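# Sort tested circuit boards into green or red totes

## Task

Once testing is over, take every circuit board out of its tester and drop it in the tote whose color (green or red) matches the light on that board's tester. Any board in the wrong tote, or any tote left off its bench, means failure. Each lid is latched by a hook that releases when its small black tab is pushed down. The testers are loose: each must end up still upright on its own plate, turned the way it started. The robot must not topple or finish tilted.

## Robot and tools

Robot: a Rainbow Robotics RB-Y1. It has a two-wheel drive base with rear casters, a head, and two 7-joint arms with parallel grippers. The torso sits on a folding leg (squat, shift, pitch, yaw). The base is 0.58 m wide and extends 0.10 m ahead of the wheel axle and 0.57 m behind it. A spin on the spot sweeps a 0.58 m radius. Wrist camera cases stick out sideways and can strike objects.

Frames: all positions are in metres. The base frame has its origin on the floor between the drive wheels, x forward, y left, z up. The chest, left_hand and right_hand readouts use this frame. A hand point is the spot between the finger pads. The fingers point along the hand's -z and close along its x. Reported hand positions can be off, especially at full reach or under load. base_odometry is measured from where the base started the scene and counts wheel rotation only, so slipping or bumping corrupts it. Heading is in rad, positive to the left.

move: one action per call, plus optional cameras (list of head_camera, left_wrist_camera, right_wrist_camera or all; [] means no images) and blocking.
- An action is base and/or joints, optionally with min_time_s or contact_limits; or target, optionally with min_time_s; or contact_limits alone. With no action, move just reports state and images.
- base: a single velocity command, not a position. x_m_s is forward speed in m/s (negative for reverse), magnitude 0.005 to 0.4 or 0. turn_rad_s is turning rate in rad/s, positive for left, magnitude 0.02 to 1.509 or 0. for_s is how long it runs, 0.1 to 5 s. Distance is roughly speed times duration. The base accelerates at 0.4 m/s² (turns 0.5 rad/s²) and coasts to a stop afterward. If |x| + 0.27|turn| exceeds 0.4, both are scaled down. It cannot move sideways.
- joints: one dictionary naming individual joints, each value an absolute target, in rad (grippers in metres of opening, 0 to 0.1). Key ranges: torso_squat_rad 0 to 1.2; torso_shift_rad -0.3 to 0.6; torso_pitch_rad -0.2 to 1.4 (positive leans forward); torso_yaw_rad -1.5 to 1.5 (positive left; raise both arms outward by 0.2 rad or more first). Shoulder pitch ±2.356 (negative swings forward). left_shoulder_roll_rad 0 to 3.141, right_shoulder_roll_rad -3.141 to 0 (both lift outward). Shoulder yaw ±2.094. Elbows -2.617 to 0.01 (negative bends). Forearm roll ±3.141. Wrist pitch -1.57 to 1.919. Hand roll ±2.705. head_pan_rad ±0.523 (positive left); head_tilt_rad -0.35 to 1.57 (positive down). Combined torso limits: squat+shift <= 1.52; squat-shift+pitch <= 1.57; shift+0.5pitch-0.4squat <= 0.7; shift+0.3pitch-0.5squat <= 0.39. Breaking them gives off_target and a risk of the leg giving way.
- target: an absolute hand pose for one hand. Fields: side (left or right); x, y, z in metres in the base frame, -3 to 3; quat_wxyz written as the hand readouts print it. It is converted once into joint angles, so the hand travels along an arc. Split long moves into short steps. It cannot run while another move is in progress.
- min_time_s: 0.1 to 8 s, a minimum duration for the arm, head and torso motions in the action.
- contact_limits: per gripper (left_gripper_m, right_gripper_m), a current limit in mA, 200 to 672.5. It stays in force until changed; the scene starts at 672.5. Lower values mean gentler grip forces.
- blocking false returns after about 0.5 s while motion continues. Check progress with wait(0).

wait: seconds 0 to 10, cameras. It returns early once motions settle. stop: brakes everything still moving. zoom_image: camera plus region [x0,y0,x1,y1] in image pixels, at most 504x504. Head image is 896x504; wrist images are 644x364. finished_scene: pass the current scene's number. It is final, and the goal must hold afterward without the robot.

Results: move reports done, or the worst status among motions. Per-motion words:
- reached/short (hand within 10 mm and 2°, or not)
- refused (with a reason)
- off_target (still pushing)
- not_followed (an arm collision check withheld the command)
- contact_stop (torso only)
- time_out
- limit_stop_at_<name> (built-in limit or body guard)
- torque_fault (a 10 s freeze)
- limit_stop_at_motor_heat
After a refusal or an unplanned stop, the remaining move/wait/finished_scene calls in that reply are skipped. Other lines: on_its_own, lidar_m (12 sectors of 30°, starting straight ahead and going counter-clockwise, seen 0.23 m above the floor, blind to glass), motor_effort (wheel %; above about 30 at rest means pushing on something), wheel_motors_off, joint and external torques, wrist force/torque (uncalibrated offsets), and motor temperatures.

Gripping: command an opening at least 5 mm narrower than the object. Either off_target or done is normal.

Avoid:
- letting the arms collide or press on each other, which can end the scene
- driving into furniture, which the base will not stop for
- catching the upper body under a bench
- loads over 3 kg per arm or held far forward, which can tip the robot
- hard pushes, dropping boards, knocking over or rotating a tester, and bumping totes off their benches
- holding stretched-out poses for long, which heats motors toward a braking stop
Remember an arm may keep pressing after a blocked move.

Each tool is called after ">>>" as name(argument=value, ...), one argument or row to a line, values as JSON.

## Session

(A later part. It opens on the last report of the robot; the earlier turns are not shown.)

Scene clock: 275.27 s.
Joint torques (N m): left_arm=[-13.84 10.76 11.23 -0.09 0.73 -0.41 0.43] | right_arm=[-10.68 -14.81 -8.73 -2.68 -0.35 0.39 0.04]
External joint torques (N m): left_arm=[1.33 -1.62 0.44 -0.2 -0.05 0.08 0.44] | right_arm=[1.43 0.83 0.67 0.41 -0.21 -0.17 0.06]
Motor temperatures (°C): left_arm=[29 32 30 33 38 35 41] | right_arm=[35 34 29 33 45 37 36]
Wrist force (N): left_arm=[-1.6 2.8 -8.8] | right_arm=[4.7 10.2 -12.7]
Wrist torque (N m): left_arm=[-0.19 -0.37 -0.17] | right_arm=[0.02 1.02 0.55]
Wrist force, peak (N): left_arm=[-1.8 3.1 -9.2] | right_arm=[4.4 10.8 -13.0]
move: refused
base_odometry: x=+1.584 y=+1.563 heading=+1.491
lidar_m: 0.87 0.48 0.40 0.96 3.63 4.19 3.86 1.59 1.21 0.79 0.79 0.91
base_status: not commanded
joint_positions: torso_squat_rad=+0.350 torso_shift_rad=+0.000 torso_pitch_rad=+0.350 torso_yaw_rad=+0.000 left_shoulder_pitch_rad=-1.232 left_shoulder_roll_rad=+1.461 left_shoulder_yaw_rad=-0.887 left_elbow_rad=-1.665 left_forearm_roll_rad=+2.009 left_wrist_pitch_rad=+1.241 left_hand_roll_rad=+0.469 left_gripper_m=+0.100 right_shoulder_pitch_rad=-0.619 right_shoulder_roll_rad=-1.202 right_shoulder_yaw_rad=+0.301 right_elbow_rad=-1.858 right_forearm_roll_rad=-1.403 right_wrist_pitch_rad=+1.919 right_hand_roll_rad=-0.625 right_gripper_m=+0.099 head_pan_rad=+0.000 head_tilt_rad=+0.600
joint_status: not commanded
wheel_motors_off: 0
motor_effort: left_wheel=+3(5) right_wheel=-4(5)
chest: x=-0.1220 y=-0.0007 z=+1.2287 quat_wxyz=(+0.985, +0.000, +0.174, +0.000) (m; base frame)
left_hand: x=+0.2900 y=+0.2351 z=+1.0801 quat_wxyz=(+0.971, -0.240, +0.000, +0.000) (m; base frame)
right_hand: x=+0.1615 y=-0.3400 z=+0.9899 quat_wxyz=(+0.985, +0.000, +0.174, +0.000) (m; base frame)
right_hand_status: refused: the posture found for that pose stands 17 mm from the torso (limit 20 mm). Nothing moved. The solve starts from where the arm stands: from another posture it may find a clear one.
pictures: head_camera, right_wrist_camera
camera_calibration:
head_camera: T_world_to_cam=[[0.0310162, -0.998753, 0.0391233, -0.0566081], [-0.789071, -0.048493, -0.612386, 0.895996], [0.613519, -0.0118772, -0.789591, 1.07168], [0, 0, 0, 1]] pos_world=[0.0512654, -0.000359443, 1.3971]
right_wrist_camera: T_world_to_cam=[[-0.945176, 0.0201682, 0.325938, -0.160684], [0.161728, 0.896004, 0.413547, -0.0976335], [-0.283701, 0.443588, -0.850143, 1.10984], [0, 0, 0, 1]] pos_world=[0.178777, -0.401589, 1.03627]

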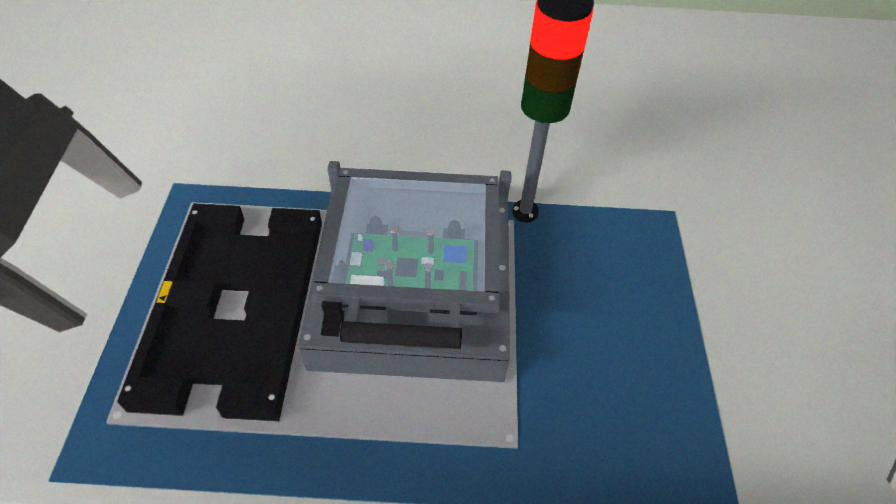

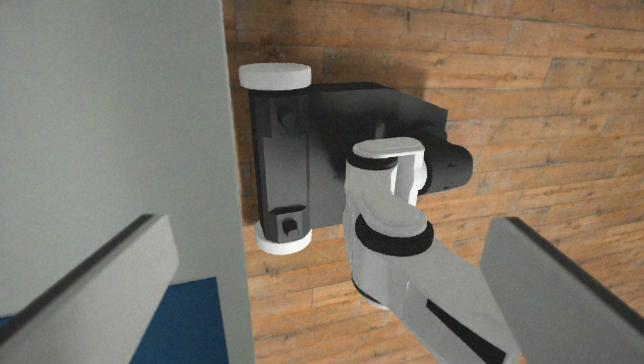

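>>> move(
  target={"side":"right","x":0.28,"y":-0.12,"z":1.08,"quat_wxyz":[1,0,0,0]},
  cameras=[],
)

>>> move(
  target={"side":"right","x":0.29,"y":0.027,"z":1.05,"quat_wxyz":[1,0,0,0]},
)

Scene clock: 290.70 s.
Joint torques (N m): left_arm=[-13.71 11 10.97 -0.02 0.79 -0.44 0.45] | right_arm=[-18.04 -7.97 -8.79 -1.61 0.2 0.01 0.25]
External joint torques (N m): left_arm=[1.46 -1.37 0.18 -0.13 0.01 0.05 0.46] | right_arm=[2.63 0 0.94 1.07 -0.03 0.02 0.25]
Motor temperatures (°C): left_arm=[29 32 30 33 38 35 41] | right_arm=[35 34 29 33 45 37 36]
Wrist force (N): left_arm=[-1.6 3.0 -8.8] | right_arm=[2.1 10.6 -13.0]
Wrist torque (N m): left_arm=[-0.23 -0.37 -0.17] | right_arm=[-0.03 0.85 0.52]
Wrist force, peak (N): left_arm=[-1.6 3.1 -9.1] | right_arm=[4.2 10.6 -13.9]
move: done
base_odometry: x=+1.584 y=+1.563 heading=+1.491
lidar_m: 0.87 0.48 0.41 0.95 3.63 4.19 3.87 1.60 1.22 0.79 0.78 0.90
base_status: not commanded
joint_positions: torso_squat_rad=+0.350 torso_shift_rad=+0.000 torso_pitch_rad=+0.350 torso_yaw_rad=+0.000 left_shoulder_pitch_rad=-1.232 left_shoulder_roll_rad=+1.461 left_shoulder_yaw_rad=-0.887 left_elbow_rad=-1.665 left_forearm_roll_rad=+2.009 left_wrist_pitch_rad=+1.241 left_hand_roll_rad=+0.469 left_gripper_m=+0.100 right_shoulder_pitch_rad=-1.391 right_shoulder_roll_rad=-0.816 right_shoulder_yaw_rad=+0.697 right_elbow_rad=-1.756 right_forearm_roll_rad=-1.313 right_wrist_pitch_rad=+1.919 right_hand_roll_rad=-1.139 right_gripper_m=+0.099 head_pan_rad=+0.000 head_tilt_rad=+0.600
joint_status: all done
wheel_motors_off: 0
motor_effort: left_wheel=+4(6) right_wheel=-2(5)
chest: x=-0.1220 y=-0.0007 z=+1.2287 quat_wxyz=(+0.985, +0.000, +0.174, +0.000) (m; base frame)
left_hand: x=+0.2900 y=+0.2351 z=+1.0801 quat_wxyz=(+0.971, -0.240, +0.000, +0.000) (m; base frame)
right_hand: x=+0.2801 y=-0.1199 z=+1.0803 quat_wxyz=(+1.000, +0.000, -0.001, +0.000) (m; base frame)
right_hand_status: reached (checked arc, planned for 1.1 s): 0 mm and 0.1 deg off.
pictures: none
No camera images: "cameras" was empty.

Scene clock: 292.10 s.
Joint torques (N m): left_arm=[-13.68 10.89 10.99 0.08 0.88 -0.48 0.43] | right_arm=[-20.86 -6.24 -7.82 -2.56 0.06 -0.05 -0.15]
External joint torques (N m): left_arm=[1.48 -1.48 0.2 -0.03 0.1 0.01 0.44] | right_arm=[2.26 -0.83 0.99 1.24 -0.17 -0.05 -0.15]
Motor temperatures (°C): left_arm=[29 32 30 33 38 35 41] | right_arm=[35 34 29 33 45 37 36]
Wrist force (N): left_arm=[-1.6 3.1 -8.8] | right_arm=[2.4 11.0 -13.0]
Wrist torque (N m): left_arm=[-0.24 -0.37 -0.18] | right_arm=[-0.08 0.85 0.52]
Wrist force, peak (N): left_arm=[-1.8 3.3 -9.1] | right_arm=[2.4 11.2 -13.6]
move: done
base_odometry: x=+1.584 y=+1.563 heading=+1.491
lidar_m: 0.87 0.48 0.40 0.95 3.64 4.18 3.86 1.61 1.22 0.79 0.80 0.90
base_status: not commanded
joint_positions: torso_squat_rad=+0.350 torso_shift_rad=+0.000 torso_pitch_rad=+0.350 torso_yaw_rad=+0.000 left_shoulder_pitch_rad=-1.232 left_shoulder_roll_rad=+1.461 left_shoulder_yaw_rad=-0.887 left_elbow_rad=-1.665 left_forearm_roll_rad=+2.009 left_wrist_pitch_rad=+1.241 left_hand_roll_rad=+0.469 left_gripper_m=+0.100 right_shoulder_pitch_rad=-1.598 right_shoulder_roll_rad=-0.378 right_shoulder_yaw_rad=+0.858 right_elbow_rad=-1.327 right_forearm_roll_rad=-1.165 right_wrist_pitch_rad=+1.821 right_hand_roll_rad=-1.199 right_gripper_m=+0.099 head_pan_rad=+0.000 head_tilt_rad=+0.600
joint_status: all done
wheel_motors_off: 0
motor_effort: left_wheel=+4(5) right_wheel=-3(5)
chest: x=-0.1220 y=-0.0007 z=+1.2287 quat_wxyz=(+0.985, +0.000, +0.174, +0.000) (m; base frame)
left_hand: x=+0.2900 y=+0.2351 z=+1.0801 quat_wxyz=(+0.971, -0.240, +0.000, +0.000) (m; base frame)
right_hand: x=+0.2898 y=+0.0271 z=+1.0502 quat_wxyz=(+1.000, +0.001, -0.001, +0.000) (m; base frame)
right_hand_status: reached (checked arc, planned for 0.8 s): 0 mm and 0.1 deg off.
pictures: head_camera, left_wrist_camera, right_wrist_camera
camera_calibration:
head_camera: T_world_to_cam=[[0.0310106, -0.998756, 0.0390604, -0.056564], [-0.789064, -0.0484501, -0.612397, 0.896008], [0.613527, -0.0118303, -0.789585, 1.07167], [0, 0, 0, 1]] pos_world=[0.051262, -0.00040359, 1.3971]
left_wrist_camera: T_world_to_cam=[[0.999811, 0.00820657, -0.0176255, -0.274202], [0.0192532, -0.544058, 0.838827, -0.749456], [-0.00270539, -0.839008, -0.544113, 0.854736], [0, 0, 0, 1]] pos_world=[0.290892, 0.311633, 1.0889]
right_wrist_camera: T_world_to_cam=[[-0.999629, 0.0200617, -0.0184385, 0.310961], [0.00975768, 0.895379, 0.445198, -0.461455], [0.0254409, 0.444853, -0.895242, 0.992494], [0, 0, 0, 1]] pos_world=[0.290098, -0.0345748, 1.0997]

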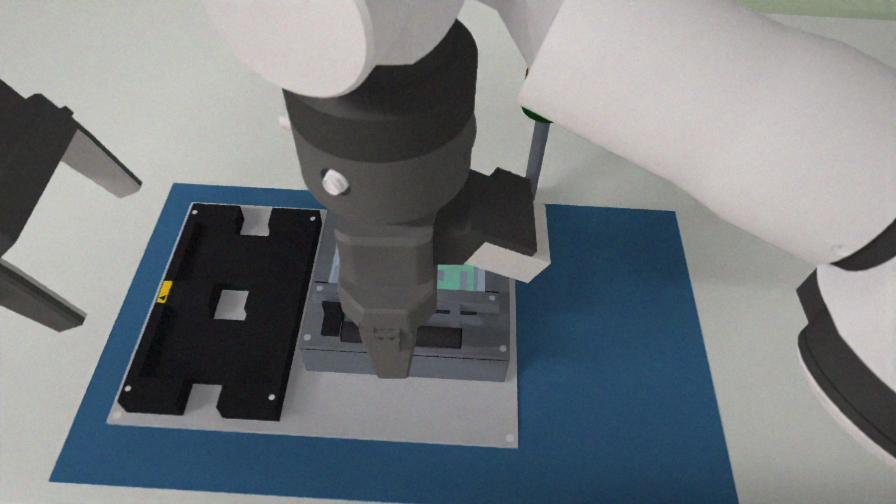

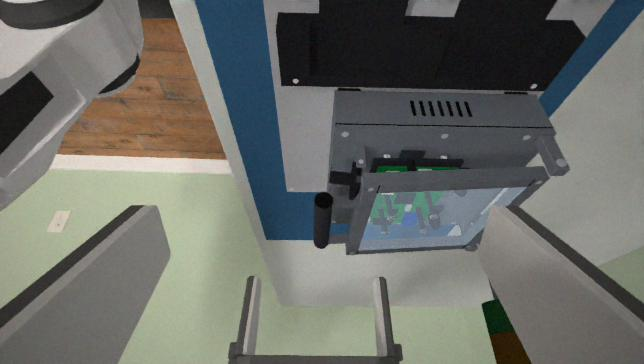

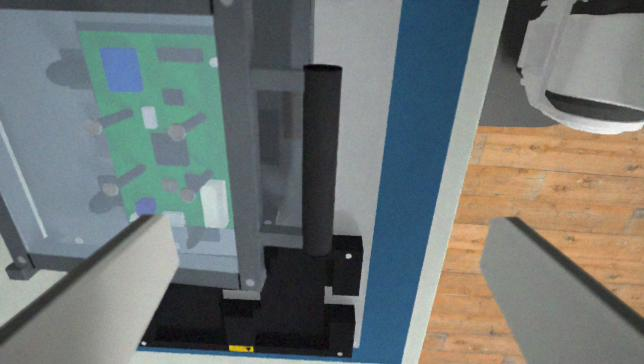

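>>> move(
  joints={"right_gripper_m":0.03},
  contact_limits={"right_gripper_m":260},
  cameras=[],
)

>>> move(
  target={"side":"right","x":0.292,"y":0.031,"z":0.992,"quat_wxyz":[1,0,0,0]},
  cameras=["right_wrist_camera","left_wrist_camera"],
)

>>> zoom_image(
  camera="left_wrist_camera",
  region=[222, 120, 502, 320],
)

Scene clock: 302.40 s.
Joint torques (N m): left_arm=[-13.77 10.88 10.83 -0.03 0.8 -0.45 0.47] | right_arm=[-20.6 -6.36 -7.87 -2.49 0.17 0.07 -0.17]
External joint torques (N m): left_arm=[1.4 -1.49 0.04 -0.14 0.02 0.04 0.48] | right_arm=[2.51 -0.95 0.95 1.31 -0.06 0.07 -0.17]
Motor temperatures (°C): left_arm=[29 32 30 33 38 35 41] | right_arm=[36 34 29 33 45 37 36]
Wrist force (N): left_arm=[-1.8 3.0 -8.8] | right_arm=[2.2 10.5 -13.3]
Wrist torque (N m): left_arm=[-0.22 -0.39 -0.19] | right_arm=[-0.01 0.85 0.52]
Wrist force, peak (N): left_arm=[-1.6 3.2 -9.1] | right_arm=[2.5 11.0 -13.4]
move: done
base_odometry: x=+1.584 y=+1.563 heading=+1.491
lidar_m: 0.87 0.48 0.40 0.95 3.63 4.18 3.87 1.60 1.21 0.78 0.78 0.90
base_status: not commanded
joint_positions: torso_squat_rad=+0.350 torso_shift_rad=+0.000 torso_pitch_rad=+0.350 torso_yaw_rad=+0.000 left_shoulder_pitch_rad=-1.232 left_shoulder_roll_rad=+1.461 left_shoulder_yaw_rad=-0.887 left_elbow_rad=-1.665 left_forearm_roll_rad=+2.009 left_wrist_pitch_rad=+1.241 left_hand_roll_rad=+0.469 left_gripper_m=+0.100 right_shoulder_pitch_rad=-1.598 right_shoulder_roll_rad=-0.378 right_shoulder_yaw_rad=+0.858 right_elbow_rad=-1.327 right_forearm_roll_rad=-1.165 right_wrist_pitch_rad=+1.821 right_hand_roll_rad=-1.199 right_gripper_m=+0.030 head_pan_rad=+0.000 head_tilt_rad=+0.600
joint_status: all done
wheel_motors_off: 0
motor_effort: left_wheel=+4(5) right_wheel=-3(4)
contact_limits: right_gripper_m 260 mA
chest: x=-0.1220 y=-0.0007 z=+1.2287 quat_wxyz=(+0.985, +0.000, +0.174, +0.000) (m; base frame)
left_hand: x=+0.2900 y=+0.2351 z=+1.0801 quat_wxyz=(+0.971, -0.240, +0.000, +0.000) (m; base frame)
right_hand: x=+0.2898 y=+0.0271 z=+1.0502 quat_wxyz=(+1.000, +0.001, -0.001, +0.000) (m; base frame)
pictures: none
No camera images: "cameras" was empty.

Scene clock: 303.30 s.
Joint torques (N m): left_arm=[-13.81 11.16 10.9 0.04 0.82 -0.5 0.42] | right_arm=[-21.88 -3.03 -8.29 -3.81 -0.03 0.17 0.06]
External joint torques (N m): left_arm=[1.36 -1.21 0.11 -0.07 0.04 -0.01 0.43] | right_arm=[1.01 1.52 0.16 0.49 -0.27 0.17 0.06]
Motor temperatures (°C): left_arm=[29 32 30 33 38 35 41] | right_arm=[36 34 29 33 45 37 36]
Wrist force (N): left_arm=[-1.7 2.8 -8.8] | right_arm=[1.9 11.0 -13.3]
Wrist torque (N m): left_arm=[-0.21 -0.37 -0.18] | right_arm=[-0.09 0.83 0.51]
Wrist force, peak (N): left_arm=[-1.8 2.9 -9.3] | right_arm=[2.6 11.5 -14.0]
move: done
base_odometry: x=+1.584 y=+1.563 heading=+1.491
lidar_m: 0.87 0.47 0.41 0.94 3.63 4.18 3.86 1.60 1.21 0.78 0.78 0.90
base_status: not commanded
joint_positions: torso_squat_rad=+0.350 torso_shift_rad=+0.000 torso_pitch_rad=+0.350 torso_yaw_rad=+0.000 left_shoulder_pitch_rad=-1.232 left_shoulder_roll_rad=+1.461 left_shoulder_yaw_rad=-0.887 left_elbow_rad=-1.665 left_forearm_roll_rad=+2.009 left_wrist_pitch_rad=+1.241 left_hand_roll_rad=+0.469 left_gripper_m=+0.100 right_shoulder_pitch_rad=-1.517 right_shoulder_roll_rad=-0.334 right_shoulder_yaw_rad=+0.925 right_elbow_rad=-1.253 right_forearm_roll_rad=-1.089 right_wrist_pitch_rad=+1.702 right_hand_roll_rad=-1.155 right_gripper_m=+0.030 head_pan_rad=+0.000 head_tilt_rad=+0.600
joint_status: all done
wheel_motors_off: 0
motor_effort: left_wheel=+4(4) right_wheel=-3(4)
contact_limits: right_gripper_m 260 mA
chest: x=-0.1220 y=-0.0008 z=+1.2287 quat_wxyz=(+0.985, +0.000, +0.174, +0.000) (m; base frame)
left_hand: x=+0.2900 y=+0.2350 z=+1.0801 quat_wxyz=(+0.971, -0.240, +0.000, +0.000) (m; base frame)
right_hand: x=+0.2918 y=+0.0304 z=+0.9922 quat_wxyz=(+1.000, +0.000, -0.001, +0.000) (m; base frame)
right_hand_status: reached (checked arc, planned for 0.3 s): 1 mm and 0.1 deg off.
pictures: left_wrist_camera, right_wrist_camera
camera_calibration:
left_wrist_camera: T_world_to_cam=[[0.999809, 0.00814942, -0.0177512, -0.274059], [0.0193277, -0.544034, 0.838841, -0.749469], [-0.00282119, -0.839024, -0.544087, 0.854689], [0, 0, 0, 1]] pos_world=[0.290903, 0.311601, 1.08885]
right_wrist_camera: T_world_to_cam=[[-0.999612, 0.0206068, -0.0187595, 0.312083], [0.0101276, 0.895795, 0.444352, -0.437891], [0.0259614, 0.44399, -0.895656, 0.939301], [0, 0, 0, 1]] pos_world=[0.292011, -0.0312101, 1.04172]

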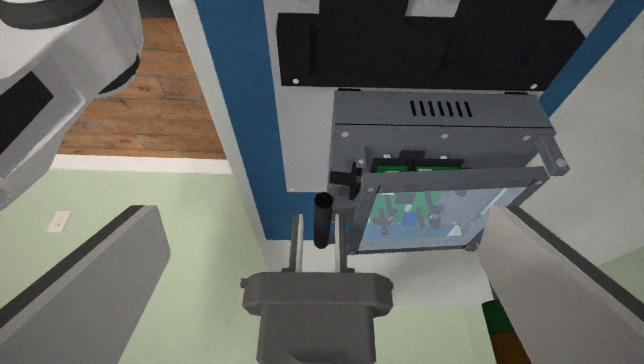

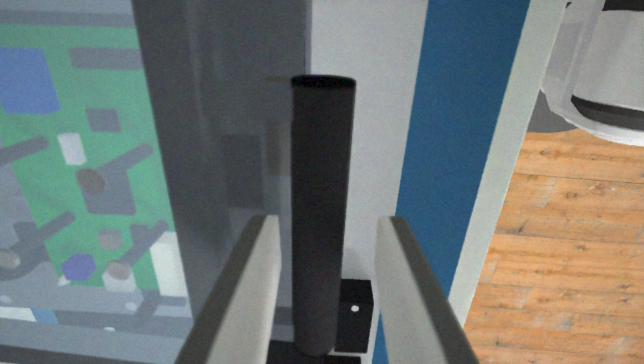

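Scaled by 1.800 from the camera's 644x364 image, which has a finer 920x520 frame.

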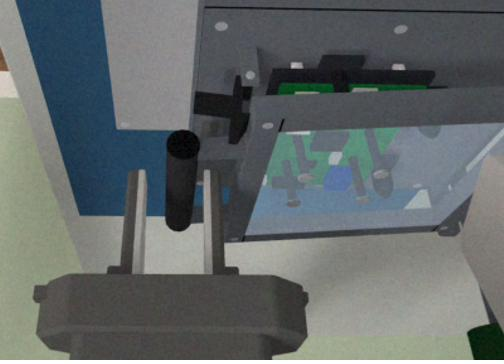

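>>> move(
  target={"side":"right","x":0.292,"y":0.031,"z":0.970,"quat_wxyz":[1,0,0,0]},
  min_time_s=1,
  cameras=["right_wrist_camera","left_wrist_camera"],
)

>>> zoom_image(
  camera="left_wrist_camera",
  region=[222, 120, 502, 320],
)

Scene clock: 311.30 s.
Joint torques (N m): left_arm=[-13.94 11.12 10.97 0.07 0.86 -0.51 0.38] | right_arm=[-19.42 -1.85 -6.79 -3.11 0.24 -0.32 0.39]
External joint torques (N m): left_arm=[1.22 -1.26 0.19 -0.04 0.08 -0.02 0.39] | right_arm=[3.38 2.38 1.44 1.34 0.01 -0.31 0.39]
Motor temperatures (°C): left_arm=[29 32 30 33 38 35 41] | right_arm=[36 34 29 33 45 37 36]
Wrist force (N): left_arm=[-1.5 2.9 -8.9] | right_arm=[2.1 11.0 -12.9]
Wrist torque (N m): left_arm=[-0.21 -0.36 -0.17] | right_arm=[-0.08 0.85 0.51]
Wrist force, peak (N): left_arm=[-1.7 3.2 -9.1] | right_arm=[2.1 10.9 -13.6]
move: done
base_odometry: x=+1.584 y=+1.563 heading=+1.491
lidar_m: 0.87 0.48 0.41 0.95 3.63 4.19 3.85 1.60 1.22 0.79 0.78 0.90
base_status: not commanded
joint_positions: torso_squat_rad=+0.350 torso_shift_rad=+0.000 torso_pitch_rad=+0.350 torso_yaw_rad=+0.000 left_shoulder_pitch_rad=-1.232 left_shoulder_roll_rad=+1.461 left_shoulder_yaw_rad=-0.887 left_elbow_rad=-1.665 left_forearm_roll_rad=+2.009 left_wrist_pitch_rad=+1.241 left_hand_roll_rad=+0.469 left_gripper_m=+0.100 right_shoulder_pitch_rad=-1.490 right_shoulder_roll_rad=-0.316 right_shoulder_yaw_rad=+0.948 right_elbow_rad=-1.213 right_forearm_roll_rad=-1.063 right_wrist_pitch_rad=+1.654 right_hand_roll_rad=-1.134 right_gripper_m=+0.030 head_pan_rad=+0.000 head_tilt_rad=+0.600
joint_status: all done
wheel_motors_off: 0
motor_effort: left_wheel=+2(5) right_wheel=-4(5)
contact_limits: right_gripper_m 260 mA
chest: x=-0.1220 y=-0.0007 z=+1.2287 quat_wxyz=(+0.985, +0.000, +0.174, +0.000) (m; base frame)
left_hand: x=+0.2900 y=+0.2350 z=+1.0801 quat_wxyz=(+0.971, -0.240, +0.000, +0.000) (m; base frame)
right_hand: x=+0.2923 y=+0.0309 z=+0.9704 quat_wxyz=(+1.000, +0.000, +0.000, +0.000) (m; base frame)
right_hand_status: reached (checked arc, planned for 1.0 s): 0 mm and 0.1 deg off.
pictures: left_wrist_camera, right_wrist_camera
camera_calibration:
left_wrist_camera: T_world_to_cam=[[0.999809, 0.0081489, -0.0177514, -0.274058], [0.0193275, -0.544033, 0.838841, -0.749469], [-0.00282171, -0.839024, -0.544087, 0.854689], [0, 0, 0, 1]] pos_world=[0.290903, 0.311601, 1.08885]
right_wrist_camera: T_world_to_cam=[[-0.999629, 0.0205872, -0.0178262, 0.311305], [0.0105248, 0.895794, 0.444345, -0.428742], [0.0251164, 0.443993, -0.895678, 0.919783], [0, 0, 0, 1]] pos_world=[0.292601, -0.0307209, 1.01989]

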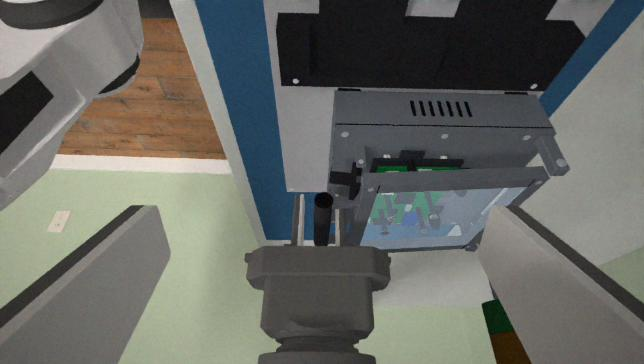

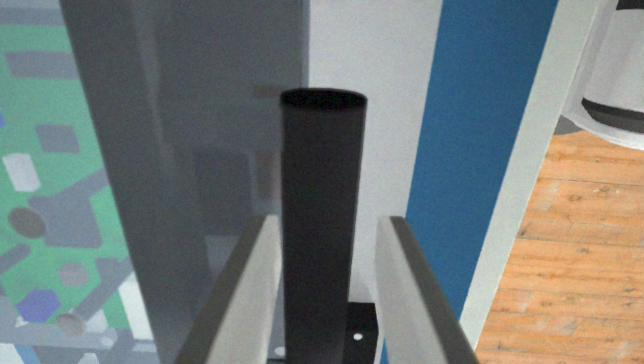

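Scaled by 1.800 from the camera's 644x364 image, which has a finer 920x520 frame.

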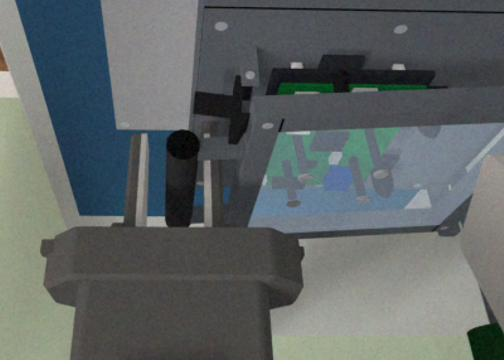

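>>> move(
  target={"side":"right","x":0.291,"y":0.031,"z":0.964,"quat_wxyz":[1,0,0,0]},
  min_time_s=0.6,
  cameras=[],
)

>>> move(
  joints={"right_gripper_m":0.0},
  cameras=["right_wrist_camera"],
)

Scene clock: 320.17 s.
Joint torques (N m): left_arm=[-14.12 11.16 10.98 0 0.9 -0.55 0.47] | right_arm=[-19.02 -1.53 -6.82 -3.03 0.3 -0.34 0.36]
External joint torques (N m): left_arm=[1.04 -1.21 0.2 -0.11 0.12 -0.06 0.48] | right_arm=[3.7 2.59 1.37 1.46 0.06 -0.34 0.36]
Motor temperatures (°C): left_arm=[29 32 30 33 38 35 41] | right_arm=[36 34 29 33 45 37 36]
Wrist force (N): left_arm=[-1.5 3.1 -9.1] | right_arm=[2.2 10.8 -12.9]
Wrist torque (N m): left_arm=[-0.22 -0.36 -0.19] | right_arm=[-0.05 0.86 0.52]
Wrist force, peak (N): left_arm=[-1.6 3.0 -9.3] | right_arm=[2.2 11.1 -13.2]
move: done
base_odometry: x=+1.584 y=+1.563 heading=+1.491
lidar_m: 0.87 0.48 0.40 0.95 3.63 4.19 3.86 1.60 1.21 0.79 0.78 0.90
base_status: not commanded
joint_positions: torso_squat_rad=+0.350 torso_shift_rad=+0.000 torso_pitch_rad=+0.350 torso_yaw_rad=+0.000 left_shoulder_pitch_rad=-1.232 left_shoulder_roll_rad=+1.461 left_shoulder_yaw_rad=-0.887 left_elbow_rad=-1.665 left_forearm_roll_rad=+2.009 left_wrist_pitch_rad=+1.241 left_hand_roll_rad=+0.469 left_gripper_m=+0.100 right_shoulder_pitch_rad=-1.480 right_shoulder_roll_rad=-0.312 right_shoulder_yaw_rad=+0.955 right_elbow_rad=-1.209 right_forearm_roll_rad=-1.057 right_wrist_pitch_rad=+1.643 right_hand_roll_rad=-1.133 right_gripper_m=+0.030 head_pan_rad=+0.000 head_tilt_rad=+0.600
joint_status: all done
wheel_motors_off: 0
motor_effort: left_wheel=+3(5) right_wheel=-4(4)
contact_limits: right_gripper_m 260 mA
chest: x=-0.1220 y=-0.0007 z=+1.2287 quat_wxyz=(+0.985, +0.000, +0.174, +0.000) (m; base frame)
left_hand: x=+0.2900 y=+0.2350 z=+1.0801 quat_wxyz=(+0.971, -0.240, +0.000, +0.000) (m; base frame)
right_hand: x=+0.2912 y=+0.0309 z=+0.9645 quat_wxyz=(+1.000, +0.000, +0.000, +0.000) (m; base frame)
right_hand_status: reached (checked arc, planned for 0.6 s): 1 mm and 0.0 deg off.
pictures: none
No camera images: "cameras" was empty.

Scene clock: 321.00 s.
Joint torques (N m): left_arm=[-13.88 10.99 11.17 -0.08 0.83 -0.57 0.43] | right_arm=[-19.38 -0.59 -6.91 -5.07 -1.87 0.67 0.39]
External joint torques (N m): left_arm=[1.28 -1.39 0.38 -0.2 0.05 -0.08 0.43] | right_arm=[3.34 3.53 1.28 -0.58 -2.11 0.67 0.39]
Motor temperatures (°C): left_arm=[29 32 30 33 38 35 41] | right_arm=[36 34 29 33 45 37 36]
Wrist force (N): left_arm=[-1.7 3.2 -8.7] | right_arm=[11.0 10.0 -16.7]
Wrist torque (N m): left_arm=[-0.23 -0.37 -0.18] | right_arm=[-0.05 0.86 0.25]
Wrist force, peak (N): left_arm=[-1.8 3.2 -9.1] | right_arm=[16.3 12.8 -16.9]
move: off_target
base_odometry: x=+1.584 y=+1.563 heading=+1.491
lidar_m: 0.87 0.49 0.40 0.96 3.64 4.18 3.86 1.60 1.21 0.78 0.78 0.90
base_status: not commanded
joint_positions: torso_squat_rad=+0.350 torso_shift_rad=+0.000 torso_pitch_rad=+0.350 torso_yaw_rad=+0.000 left_shoulder_pitch_rad=-1.232 left_shoulder_roll_rad=+1.461 left_shoulder_yaw_rad=-0.887 left_elbow_rad=-1.665 left_forearm_roll_rad=+2.009 left_wrist_pitch_rad=+1.241 left_hand_roll_rad=+0.469 left_gripper_m=+0.100 right_shoulder_pitch_rad=-1.480 right_shoulder_roll_rad=-0.313 right_shoulder_yaw_rad=+0.955 right_elbow_rad=-1.209 right_forearm_roll_rad=-1.056 right_wrist_pitch_rad=+1.642 right_hand_roll_rad=-1.133 right_gripper_m=+0.015 head_pan_rad=+0.000 head_tilt_rad=+0.600
joint_status: right_gripper_m off_target (ended at +0.015, target +0.000)
wheel_motors_off: 0
motor_effort: left_wheel=+3(4) right_wheel=-4(6)
contact_limits: right_gripper_m 260 mA
chest: x=-0.1218 y=-0.0007 z=+1.2287 quat_wxyz=(+0.985, +0.000, +0.174, +0.000) (m; base frame)
left_hand: x=+0.2901 y=+0.2350 z=+1.0800 quat_wxyz=(+0.971, -0.240, +0.000, +0.000) (m; base frame)
right_hand: x=+0.2916 y=+0.0307 z=+0.9644 quat_wxyz=(+1.000, +0.000, -0.001, +0.000) (m; base frame)
pictures: right_wrist_camera
camera_calibration:
right_wrist_camera: T_world_to_cam=[[-0.999612, 0.0211215, -0.0181353, 0.310774], [0.0108744, 0.895931, 0.444061, -0.425695], [0.0256272, 0.443691, -0.895813, 0.914497], [0, 0, 0, 1]] pos_world=[0.291846, -0.030925, 1.01389]

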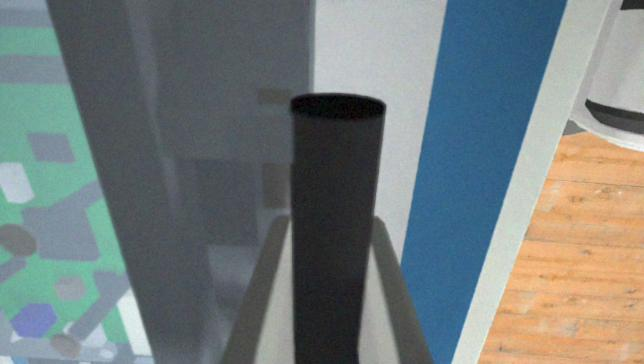

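>>> move(
  target={"side":"right","x":0.296,"y":0.031,"z":0.995,"quat_wxyz":[1,0,0,0]},
  min_time_s=1.5,
  cameras=[],
)

>>> move(
  target={"side":"right","x":0.308,"y":0.031,"z":1.0245,"quat_wxyz":[1,0,0,0]},
  min_time_s=1.5,
  cameras=["head_camera","right_wrist_camera","left_wrist_camera"],
)

Scene clock: 335.60 s.
Joint torques (N m): left_arm=[-13.99 11.05 10.97 0.14 0.88 -0.5 0.31] | right_arm=[-24.26 -4.43 -10.44 -5.73 -0.85 0.02 -0.09]
External joint torques (N m): left_arm=[1.18 -1.32 0.18 0.02 0.1 -0.02 0.31] | right_arm=[-1.17 0.26 -2.09 -1.46 -1.08 0.02 -0.09]
Motor temperatures (°C): left_arm=[29 32 30 33 38 35 41] | right_arm=[36 34 29 33 45 37 36]
Wrist force (N): left_arm=[-1.7 3.1 -8.6] | right_arm=[5.8 10.0 -18.8]
Wrist torque (N m): left_arm=[-0.24 -0.37 -0.17] | right_arm=[-0.15 1.00 0.29]
Wrist force, peak (N): left_arm=[-1.5 3.2 -9.1] | right_arm=[13.3 11.9 -19.1]
move: done
base_odometry: x=+1.584 y=+1.563 heading=+1.491
lidar_m: 0.87 0.47 0.41 0.95 3.63 4.18 3.86 1.61 1.21 0.78 0.78 0.90
base_status: not commanded
joint_positions: torso_squat_rad=+0.350 torso_shift_rad=+0.000 torso_pitch_rad=+0.350 torso_yaw_rad=+0.000 left_shoulder_pitch_rad=-1.232 left_shoulder_roll_rad=+1.461 left_shoulder_yaw_rad=-0.887 left_elbow_rad=-1.665 left_forearm_roll_rad=+2.009 left_wrist_pitch_rad=+1.241 left_hand_roll_rad=+0.469 left_gripper_m=+0.100 right_shoulder_pitch_rad=-1.530 right_shoulder_roll_rad=-0.328 right_shoulder_yaw_rad=+0.921 right_elbow_rad=-1.224 right_forearm_roll_rad=-1.093 right_wrist_pitch_rad=+1.702 right_hand_roll_rad=-1.138 right_gripper_m=+0.015 head_pan_rad=+0.000 head_tilt_rad=+0.600
joint_status: all done
wheel_motors_off: 0
motor_effort: left_wheel=+2(4) right_wheel=-5(6)
contact_limits: right_gripper_m 260 mA
chest: x=-0.1219 y=-0.0008 z=+1.2287 quat_wxyz=(+0.985, +0.000, +0.174, +0.000) (m; base frame)
left_hand: x=+0.2901 y=+0.2350 z=+1.0800 quat_wxyz=(+0.971, -0.240, +0.000, +0.000) (m; base frame)
right_hand: x=+0.2959 y=+0.0308 z=+0.9947 quat_wxyz=(+1.000, +0.000, +0.000, +0.000) (m; base frame)
right_hand_status: reached (checked arc, planned for 1.5 s): 0 mm and 0.1 deg off.
pictures: none
No camera images: "cameras" was empty.

Scene clock: 337.43 s.
Joint torques (N m): left_arm=[-14.02 11.07 10.8 0.11 0.88 -0.45 0.36] | right_arm=[-25.27 -8.93 -9.94 -2.7 1.03 -0.57 0.54]
External joint torques (N m): left_arm=[1.14 -1.31 0.01 0 0.1 0.03 0.36] | right_arm=[-1.59 -3.52 -1.71 1.36 0.79 -0.57 0.54]
Motor temperatures (°C): left_arm=[29 32 30 33 38 35 41] | right_arm=[36 34 29 33 45 37 36]
Wrist force (N): left_arm=[-1.5 3.2 -8.7] | right_arm=[-1.5 11.3 -16.6]
Wrist torque (N m): left_arm=[-0.22 -0.36 -0.18] | right_arm=[-0.13 1.00 0.25]
Wrist force, peak (N): left_arm=[-1.8 3.0 -9.1] | right_arm=[9.3 12.9 -19.8]
move: done
base_odometry: x=+1.584 y=+1.563 heading=+1.490
lidar_m: 0.88 0.46 0.41 0.95 3.63 4.18 3.86 1.60 1.21 0.79 0.78 0.90
base_status: not commanded
joint_positions: torso_squat_rad=+0.350 torso_shift_rad=+0.000 torso_pitch_rad=+0.350 torso_yaw_rad=+0.000 left_shoulder_pitch_rad=-1.232 left_shoulder_roll_rad=+1.461 left_shoulder_yaw_rad=-0.887 left_elbow_rad=-1.665 left_forearm_roll_rad=+2.009 left_wrist_pitch_rad=+1.241 left_hand_roll_rad=+0.469 left_gripper_m=+0.100 right_shoulder_pitch_rad=-1.598 right_shoulder_roll_rad=-0.329 right_shoulder_yaw_rad=+0.886 right_elbow_rad=-1.176 right_forearm_roll_rad=-1.127 right_wrist_pitch_rad=+1.744 right_hand_roll_rad=-1.107 right_gripper_m=+0.015 head_pan_rad=+0.000 head_tilt_rad=+0.600
joint_status: all done
wheel_motors_off: 0
motor_effort: left_wheel=+4(4) right_wheel=-3(5)
contact_limits: right_gripper_m 260 mA
chest: x=-0.1220 y=-0.0008 z=+1.2287 quat_wxyz=(+0.985, +0.000, +0.174, +0.000) (m; base frame)
left_hand: x=+0.2900 y=+0.2350 z=+1.0801 quat_wxyz=(+0.971, -0.240, +0.000, +0.000) (m; base frame)
right_hand: x=+0.3074 y=+0.0313 z=+1.0242 quat_wxyz=(+1.000, +0.000, +0.000, +0.000) (m; base frame)
right_hand_status: reached (checked arc, planned for 1.5 s): 1 mm and 0.1 deg off.
pictures: head_camera, left_wrist_camera, right_wrist_camera
camera_calibration:
head_camera: T_world_to_cam=[[0.0309558, -0.998758, 0.0390537, -0.0565825], [-0.789042, -0.0484032, -0.612429, 0.895997], [0.613559, -0.0118568, -0.78956, 1.07169], [0, 0, 0, 1]] pos_world=[0.0511874, -0.000436301, 1.39711]
left_wrist_camera: T_world_to_cam=[[0.999812, 0.00810947, -0.0176405, -0.274099], [0.0192131, -0.544038, 0.838841, -0.749497], [-0.00279455, -0.839022, -0.544091, 0.854686], [0, 0, 0, 1]] pos_world=[0.290836, 0.311568, 1.0889]
right_wrist_camera: T_world_to_cam=[[-0.999681, 0.0194115, -0.0161442, 0.325665], [0.0102282, 0.895984, 0.443968, -0.452674], [0.023083, 0.443661, -0.895897, 0.968314], [0, 0, 0, 1]] pos_world=[0.307839, -0.030336, 1.07374]

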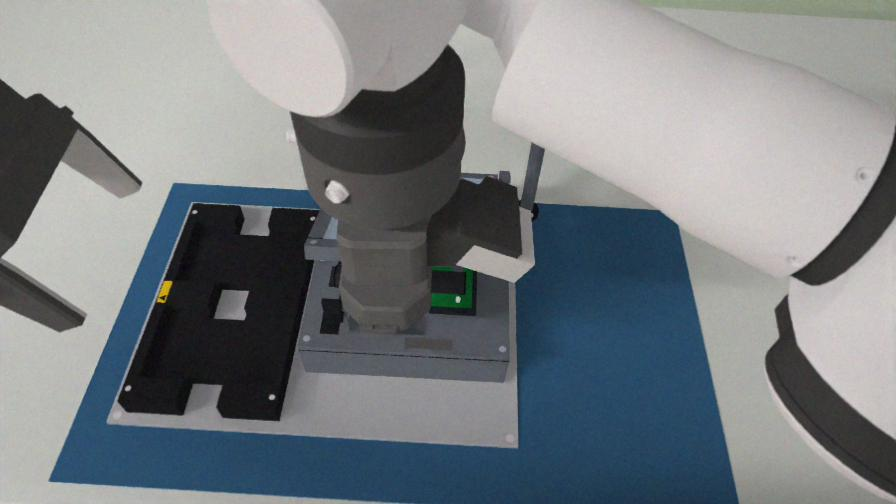

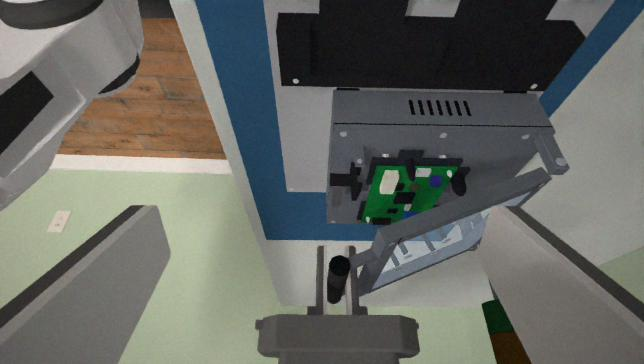

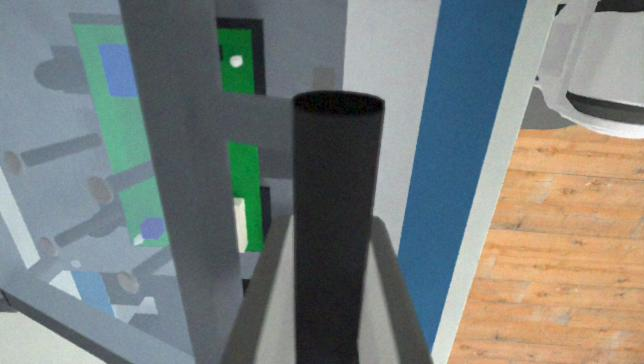

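>>> move(
  target={"side":"right","x":0.343,"y":0.031,"z":1.0755,"quat_wxyz":[1,0,0,0]},
  min_time_s=2,
  cameras=[],
)

>>> move(
  target={"side":"right","x":0.394,"y":0.031,"z":1.111,"quat_wxyz":[1,0,0,0]},
  min_time_s=2,
  cameras=["head_camera","left_wrist_camera"],
)

Scene clock: 348.40 s.
Joint torques (N m): left_arm=[-13.81 11.06 11.03 0.09 0.85 -0.52 0.46] | right_arm=[-28.22 -1.74 -10.18 -5.09 -1.64 -0.24 0.47]
External joint torques (N m): left_arm=[1.35 -1.31 0.25 -0.02 0.07 -0.03 0.46] | right_arm=[-3.12 5.38 -3.13 -1.33 -1.88 -0.23 0.47]
Motor temperatures (°C): left_arm=[29 32 30 33 38 35 41] | right_arm=[36 34 29 33 45 37 36]
Wrist force (N): left_arm=[-1.6 3.0 -8.8] | right_arm=[8.3 6.9 -23.3]
Wrist torque (N m): left_arm=[-0.23 -0.35 -0.18] | right_arm=[-0.12 0.95 0.28]
Wrist force, peak (N): left_arm=[-1.8 3.2 -9.1] | right_arm=[8.6 5.9 -24.2]
move: done
base_odometry: x=+1.584 y=+1.563 heading=+1.491
lidar_m: 0.87 0.48 0.41 0.96 3.62 4.18 3.86 1.60 1.21 0.78 0.78 0.90
base_status: not commanded
joint_positions: torso_squat_rad=+0.350 torso_shift_rad=+0.000 torso_pitch_rad=+0.350 torso_yaw_rad=+0.000 left_shoulder_pitch_rad=-1.232 left_shoulder_roll_rad=+1.461 left_shoulder_yaw_rad=-0.887 left_elbow_rad=-1.665 left_forearm_roll_rad=+2.009 left_wrist_pitch_rad=+1.241 left_hand_roll_rad=+0.469 left_gripper_m=+0.100 right_shoulder_pitch_rad=-1.760 right_shoulder_roll_rad=-0.301 right_shoulder_yaw_rad=+0.835 right_elbow_rad=-0.934 right_forearm_roll_rad=-1.165 right_wrist_pitch_rad=+1.775 right_hand_roll_rad=-0.966 right_gripper_m=+0.015 head_pan_rad=+0.000 head_tilt_rad=+0.600
joint_status: all done
wheel_motors_off: 0
motor_effort: left_wheel=+4(4) right_wheel=-3(5)
contact_limits: right_gripper_m 260 mA
chest: x=-0.1218 y=-0.0008 z=+1.2287 quat_wxyz=(+0.985, +0.000, +0.174, +0.000) (m; base frame)
left_hand: x=+0.2901 y=+0.2350 z=+1.0800 quat_wxyz=(+0.971, -0.240, +0.000, +0.000) (m; base frame)
right_hand: x=+0.3430 y=+0.0297 z=+1.0750 quat_wxyz=(+1.000, +0.001, -0.002, -0.001) (m; base frame)
right_hand_status: reached (checked arc, planned for 2.0 s): 1 mm and 0.3 deg off.
pictures: none
No camera images: "cameras" was empty.

Scene clock: 350.73 s.
Joint torques (N m): left_arm=[-14.07 11.03 11.01 0.09 0.85 -0.52 0.44] | right_arm=[-29.77 -7.26 -4.86 -5.04 -1.16 -0.97 0.24]
External joint torques (N m): left_arm=[1.09 -1.35 0.23 -0.02 0.06 -0.04 0.45] | right_arm=[-3.69 2.31 -2.65 -1.26 -1.43 -0.82 0.24]
Motor temperatures (°C): left_arm=[29 32 30 33 38 35 41] | right_arm=[36 34 29 33 45 37 36]
Wrist force (N): left_arm=[-1.6 2.8 -8.9] | right_arm=[2.5 4.0 -21.3]
Wrist torque (N m): left_arm=[-0.18 -0.36 -0.17] | right_arm=[-0.16 0.93 0.30]
Wrist force, peak (N): left_arm=[-1.6 3.1 -9.2] | right_arm=[7.6 14.0 -27.5]
move: short
base_odometry: x=+1.584 y=+1.563 heading=+1.491
lidar_m: 0.87 0.48 0.41 0.95 3.64 4.19 3.87 1.60 1.22 0.79 0.79 0.90
base_status: not commanded
joint_positions: torso_squat_rad=+0.350 torso_shift_rad=+0.000 torso_pitch_rad=+0.350 torso_yaw_rad=+0.000 left_shoulder_pitch_rad=-1.232 left_shoulder_roll_rad=+1.461 left_shoulder_yaw_rad=-0.887 left_elbow_rad=-1.665 left_forearm_roll_rad=+2.009 left_wrist_pitch_rad=+1.241 left_hand_roll_rad=+0.469 left_gripper_m=+0.100 right_shoulder_pitch_rad=-2.033 right_shoulder_roll_rad=-0.133 right_shoulder_yaw_rad=+0.806 right_elbow_rad=-0.267 right_forearm_roll_rad=-1.153 right_wrist_pitch_rad=+1.634 right_hand_roll_rad=-0.603 right_gripper_m=+0.015 head_pan_rad=+0.000 head_tilt_rad=+0.600
joint_status: all done
wheel_motors_off: 0
motor_effort: left_wheel=+6(8) right_wheel=-2(6)
contact_limits: right_gripper_m 260 mA
chest: x=-0.1218 y=-0.0008 z=+1.2287 quat_wxyz=(+0.985, +0.000, +0.174, +0.000) (m; base frame)
left_hand: x=+0.2902 y=+0.2350 z=+1.0799 quat_wxyz=(+0.971, -0.240, +0.000, +0.000) (m; base frame)
right_hand: x=+0.3936 y=+0.0299 z=+1.1103 quat_wxyz=(+1.000, +0.014, -0.028, -0.001) (m; base frame)
right_hand_status: short (checked arc, as near as the solve gets, planned for 2.0 s): 1 mm and 3.6 deg off. The place is met; only the turn is off.
pictures: head_camera, left_wrist_camera
camera_calibration:
head_camera: T_world_to_cam=[[0.0309366, -0.998759, 0.0390288, -0.0565717], [-0.789311, -0.0483676, -0.612085, 0.89575], [0.613213, -0.0118701, -0.789828, 1.07177], [0, 0, 0, 1]] pos_world=[0.0515509, -0.000454217, 1.397]
left_wrist_camera: T_world_to_cam=[[0.999804, 0.00807292, -0.018077, -0.273854], [0.0195594, -0.544048, 0.838826, -0.74942], [-0.00306298, -0.839015, -0.544099, 0.854637], [0, 0, 0, 1]] pos_world=[0.291077, 0.311544, 1.08869]

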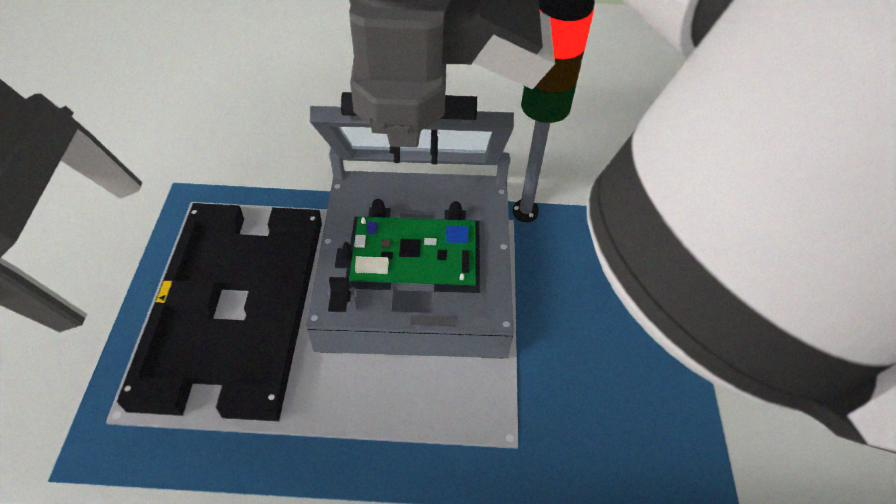

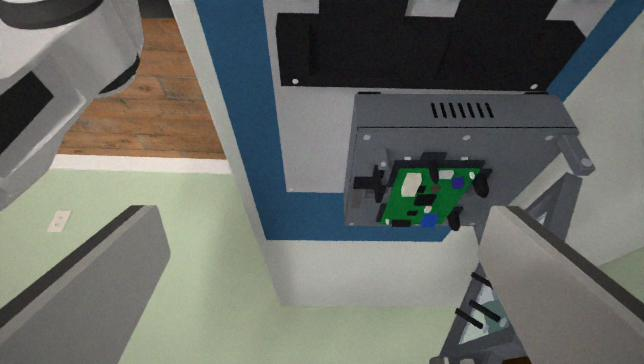

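>>> move(
  target={"side":"right","x":0.386,"y":0.030,"z":1.108,"quat_wxyz":[0.94,0,-0.342,0]},
  min_time_s=3,
  cameras=["head_camera","left_wrist_camera"],
)

Scene clock: 374.63 s.
Joint torques (N m): left_arm=[-13.91 11.33 10.89 0.01 0.94 -0.44 0.4] | right_arm=[-17.92 -6.2 -7.65 0.37 1.34 -0.78 0.21]
External joint torques (N m): left_arm=[1.26 -1.04 0.1 -0.11 0.16 0.05 0.41] | right_arm=[4.87 -0.07 2.83 2.44 -0.14 -0.56 0.17]
Motor temperatures (°C): left_arm=[29 32 30 33 38 35 41] | right_arm=[37 34 29 33 45 37 36]
Wrist force (N): left_arm=[-1.7 3.2 -8.8] | right_arm=[-2.4 8.3 3.4]
Wrist torque (N m): left_arm=[-0.23 -0.38 -0.17] | right_arm=[-0.05 0.63 0.25]
Wrist force, peak (N): left_arm=[-2.1 3.3 -9.2] | right_arm=[-18.2 33.7 25.1]
move: done
base_odometry: x=+1.584 y=+1.563 heading=+1.491
lidar_m: 0.87 0.48 0.41 0.96 3.63 4.19 3.87 1.59 1.21 0.79 0.78 0.91
base_status: not commanded
joint_positions: torso_squat_rad=+0.350 torso_shift_rad=+0.000 torso_pitch_rad=+0.349 torso_yaw_rad=+0.000 left_shoulder_pitch_rad=-1.232 left_shoulder_roll_rad=+1.461 left_shoulder_yaw_rad=-0.887 left_elbow_rad=-1.665 left_forearm_roll_rad=+2.009 left_wrist_pitch_rad=+1.241 left_hand_roll_rad=+0.469 left_gripper_m=+0.100 right_shoulder_pitch_rad=-1.686 right_shoulder_roll_rad=-0.502 right_shoulder_yaw_rad=+1.066 right_elbow_rad=-1.593 right_forearm_roll_rad=-0.692 right_wrist_pitch_rad=+1.606 right_hand_roll_rad=-1.396 right_gripper_m=+0.015 head_pan_rad=+0.000 head_tilt_rad=+0.600
joint_status: all done
wheel_motors_off: 0
motor_effort: left_wheel=+5(12) right_wheel=-4(7)
contact_limits: right_gripper_m 260 mA
chest: x=-0.1223 y=-0.0008 z=+1.2288 quat_wxyz=(+0.985, +0.001, +0.174, +0.000) (m; base frame)
left_hand: x=+0.2898 y=+0.2349 z=+1.0803 quat_wxyz=(+0.971, -0.240, +0.000, +0.000) (m; base frame)
right_hand: x=+0.3851 y=+0.0304 z=+1.1094 quat_wxyz=(+0.940, +0.000, -0.342, +0.001) (m; base frame)
right_hand_status: reached (checked arc, planned for 3.0 s): 2 mm and 0.1 deg off.
pictures: head_camera, left_wrist_camera
camera_calibration:
head_camera: T_world_to_cam=[[0.0308859, -0.998761, 0.0390115, -0.0565694], [-0.788785, -0.0483271, -0.612766, 0.896289], [0.613892, -0.0118458, -0.789301, 1.07157], [0, 0, 0, 1]] pos_world=[0.050898, -0.000490653, 1.39721]
left_wrist_camera: T_world_to_cam=[[0.999819, 0.00802677, -0.017224, -0.274381], [0.0188185, -0.544071, 0.838828, -0.749574], [-0.00263797, -0.839001, -0.544124, 0.854733], [0, 0, 0, 1]] pos_world=[0.290692, 0.311503, 1.08912]

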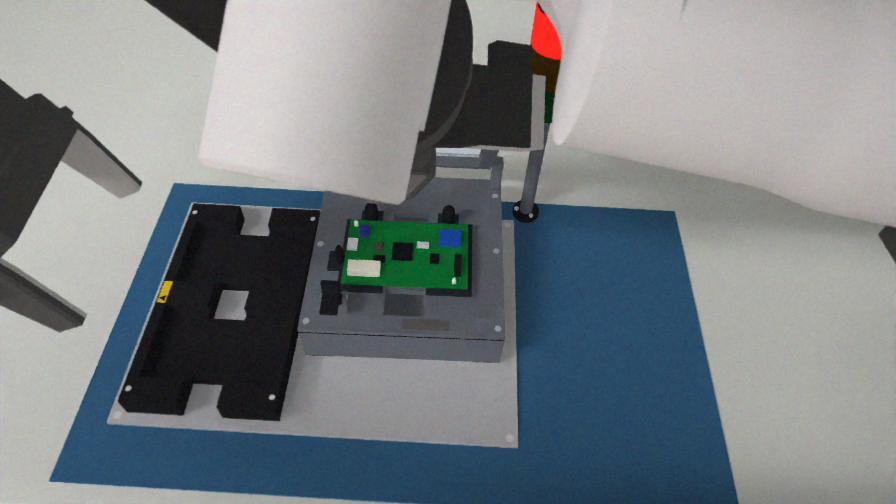

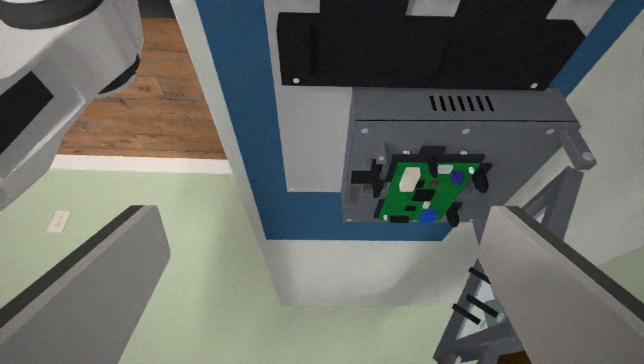

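>>> move(
  target={"side":"right","x":0.43,"y":0.030,"z":1.121,"quat_wxyz":[0.94,0,-0.342,0]},
  min_time_s=2.5,
  cameras=[],
)

>>> move(
  target={"side":"right","x":0.477,"y":0.030,"z":1.125,"quat_wxyz":[0.94,0,-0.342,0]},
  min_time_s=2.5,
  cameras=["head_camera","left_wrist_camera","right_wrist_camera"],
)

Scene clock: 386.67 s.
Joint torques (N m): left_arm=[-13.77 11.14 10.73 0.1 0.84 -0.46 0.36] | right_arm=[-16.15 -6.49 -6.59 2.35 1.35 -1.12 0.5]
External joint torques (N m): left_arm=[1.4 -1.22 -0.06 -0.02 0.06 0.03 0.37] | right_arm=[8.17 0.45 3.31 4.52 -0.1 -0.71 0.46]
Motor temperatures (°C): left_arm=[29 32 30 33 38 35 41] | right_arm=[37 34 29 33 45 37 36]
Wrist force (N): left_arm=[-1.7 2.9 -8.8] | right_arm=[-1.7 8.9 12.3]
Wrist torque (N m): left_arm=[-0.19 -0.38 -0.17] | right_arm=[-0.31 1.33 0.36]
Wrist force, peak (N): left_arm=[-1.8 3.2 -9.2] | right_arm=[3.2 26.9 27.0]
move: done
base_odometry: x=+1.584 y=+1.563 heading=+1.491
lidar_m: 0.87 0.49 0.40 0.96 3.63 4.19 3.85 1.60 1.21 0.78 0.79 0.90
base_status: not commanded
joint_positions: torso_squat_rad=+0.350 torso_shift_rad=-0.001 torso_pitch_rad=+0.349 torso_yaw_rad=+0.000 left_shoulder_pitch_rad=-1.232 left_shoulder_roll_rad=+1.461 left_shoulder_yaw_rad=-0.887 left_elbow_rad=-1.665 left_forearm_roll_rad=+2.009 left_wrist_pitch_rad=+1.241 left_hand_roll_rad=+0.469 left_gripper_m=+0.100 right_shoulder_pitch_rad=-1.734 right_shoulder_roll_rad=-0.467 right_shoulder_yaw_rad=+1.033 right_elbow_rad=-1.372 right_forearm_roll_rad=-0.710 right_wrist_pitch_rad=+1.501 right_hand_roll_rad=-1.258 right_gripper_m=+0.015 head_pan_rad=+0.000 head_tilt_rad=+0.600
joint_status: all done
wheel_motors_off: 0
motor_effort: left_wheel=+7(8) right_wheel=-3(4)
contact_limits: right_gripper_m 260 mA
chest: x=-0.1227 y=-0.0007 z=+1.2288 quat_wxyz=(+0.985, +0.000, +0.173, +0.000) (m; base frame)
left_hand: x=+0.2894 y=+0.2351 z=+1.0807 quat_wxyz=(+0.971, -0.240, -0.001, +0.000) (m; base frame)
right_hand: x=+0.4289 y=+0.0304 z=+1.1229 quat_wxyz=(+0.939, +0.002, -0.344, +0.000) (m; base frame)
right_hand_status: reached (checked arc, planned for 2.5 s): 2 mm and 0.3 deg off.
pictures: none
No camera images: "cameras" was empty.

Scene clock: 389.50 s.
Joint torques (N m): left_arm=[-13.99 11.38 10.88 0.06 0.88 -0.48 0.45] | right_arm=[-16.44 1.19 -5.9 -1.93 -1.6 -2 0.33]
External joint torques (N m): left_arm=[1.18 -0.99 0.09 -0.06 0.1 0.01 0.46] | right_arm=[9.55 8.98 2.31 0.59 -2.94 -1.37 0.29]
Motor temperatures (°C): left_arm=[29 32 30 33 38 35 41] | right_arm=[37 34 29 33 45 37 36]
Wrist force (N): left_arm=[-1.6 2.8 -8.8] | right_arm=[5.2 -1.0 6.6]
Wrist torque (N m): left_arm=[-0.19 -0.37 -0.18] | right_arm=[0.02 0.59 0.57]
Wrist force, peak (N): left_arm=[-1.7 3.1 -9.2] | right_arm=[19.6 30.1 29.4]
move: done
base_odometry: x=+1.584 y=+1.563 heading=+1.491
lidar_m: 0.87 0.48 0.41 0.95 3.63 4.18 3.86 1.60 1.21 0.79 0.79 0.90
base_status: not commanded
joint_positions: torso_squat_rad=+0.350 torso_shift_rad=-0.001 torso_pitch_rad=+0.349 torso_yaw_rad=+0.000 left_shoulder_pitch_rad=-1.232 left_shoulder_roll_rad=+1.461 left_shoulder_yaw_rad=-0.887 left_elbow_rad=-1.665 left_forearm_roll_rad=+2.009 left_wrist_pitch_rad=+1.241 left_hand_roll_rad=+0.469 left_gripper_m=+0.100 right_shoulder_pitch_rad=-1.794 right_shoulder_roll_rad=-0.380 right_shoulder_yaw_rad=+1.004 right_elbow_rad=-1.041 right_forearm_roll_rad=-0.727 right_wrist_pitch_rad=+1.357 right_hand_roll_rad=-1.085 right_gripper_m=+0.015 head_pan_rad=+0.000 head_tilt_rad=+0.600
joint_status: all done
wheel_motors_off: 0
motor_effort: left_wheel=+6(9) right_wheel=-3(4)
contact_limits: right_gripper_m 260 mA
chest: x=-0.1226 y=-0.0009 z=+1.2288 quat_wxyz=(+0.985, +0.001, +0.173, +0.000) (m; base frame)
left_hand: x=+0.2896 y=+0.2348 z=+1.0807 quat_wxyz=(+0.971, -0.240, -0.001, +0.000) (m; base frame)
right_hand: x=+0.4779 y=+0.0288 z=+1.1267 quat_wxyz=(+0.939, +0.000, -0.344, -0.001) (m; base frame)
right_hand_status: reached (checked arc, planned for 2.5 s): 2 mm and 0.2 deg off.
pictures: head_camera, left_wrist_camera, right_wrist_camera
camera_calibration:
head_camera: T_world_to_cam=[[0.030749, -0.998772, 0.0388427, -0.0565128], [-0.788364, -0.0481236, -0.613324, 0.896777], [0.614441, -0.0117631, -0.788875, 1.07137], [0, 0, 0, 1]] pos_world=[0.0504295, -0.00068466, 1.39739]
left_wrist_camera: T_world_to_cam=[[0.999832, 0.00791952, -0.016526, -0.274884], [0.0181741, -0.544233, 0.838738, -0.749658], [-0.00235159, -0.838897, -0.544285, 0.854875], [0, 0, 0, 1]] pos_world=[0.290473, 0.311341, 1.08952]
right_wrist_camera: T_world_to_cam=[[-0.752594, 0.0221318, -0.658113, 1.10298], [-0.276931, 0.896116, 0.346823, -0.251006], [0.597421, 0.443269, -0.668282, 0.526378], [0, 0, 0, 1]] pos_world=[0.446115, -0.0328076, 1.16471]

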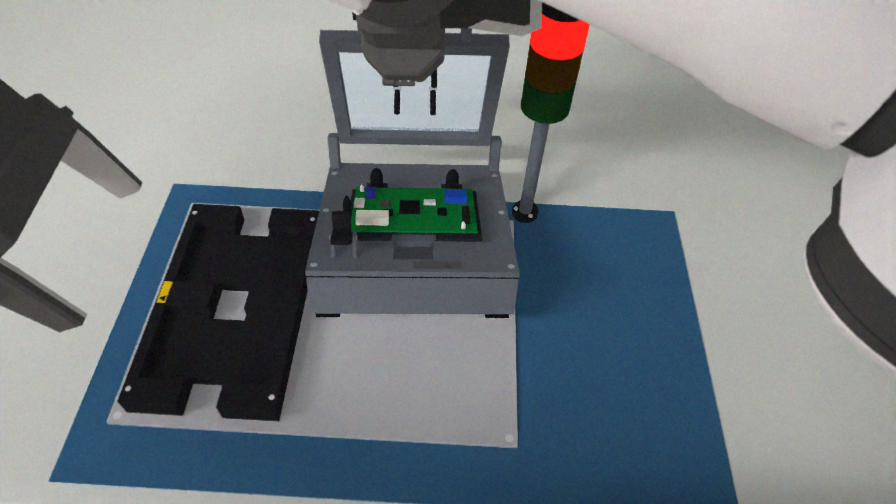

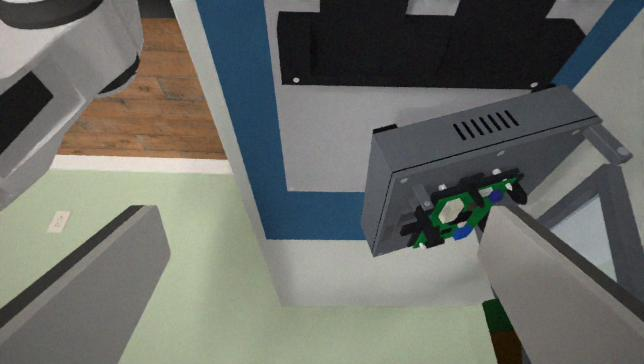

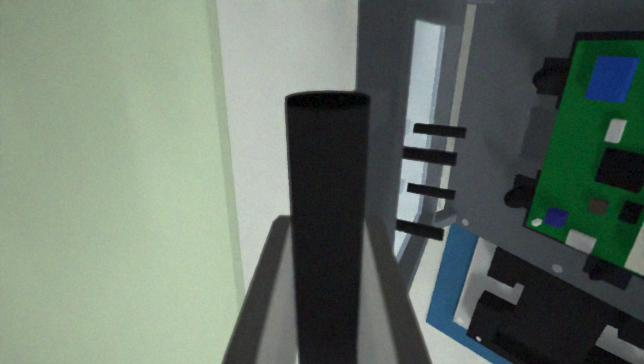

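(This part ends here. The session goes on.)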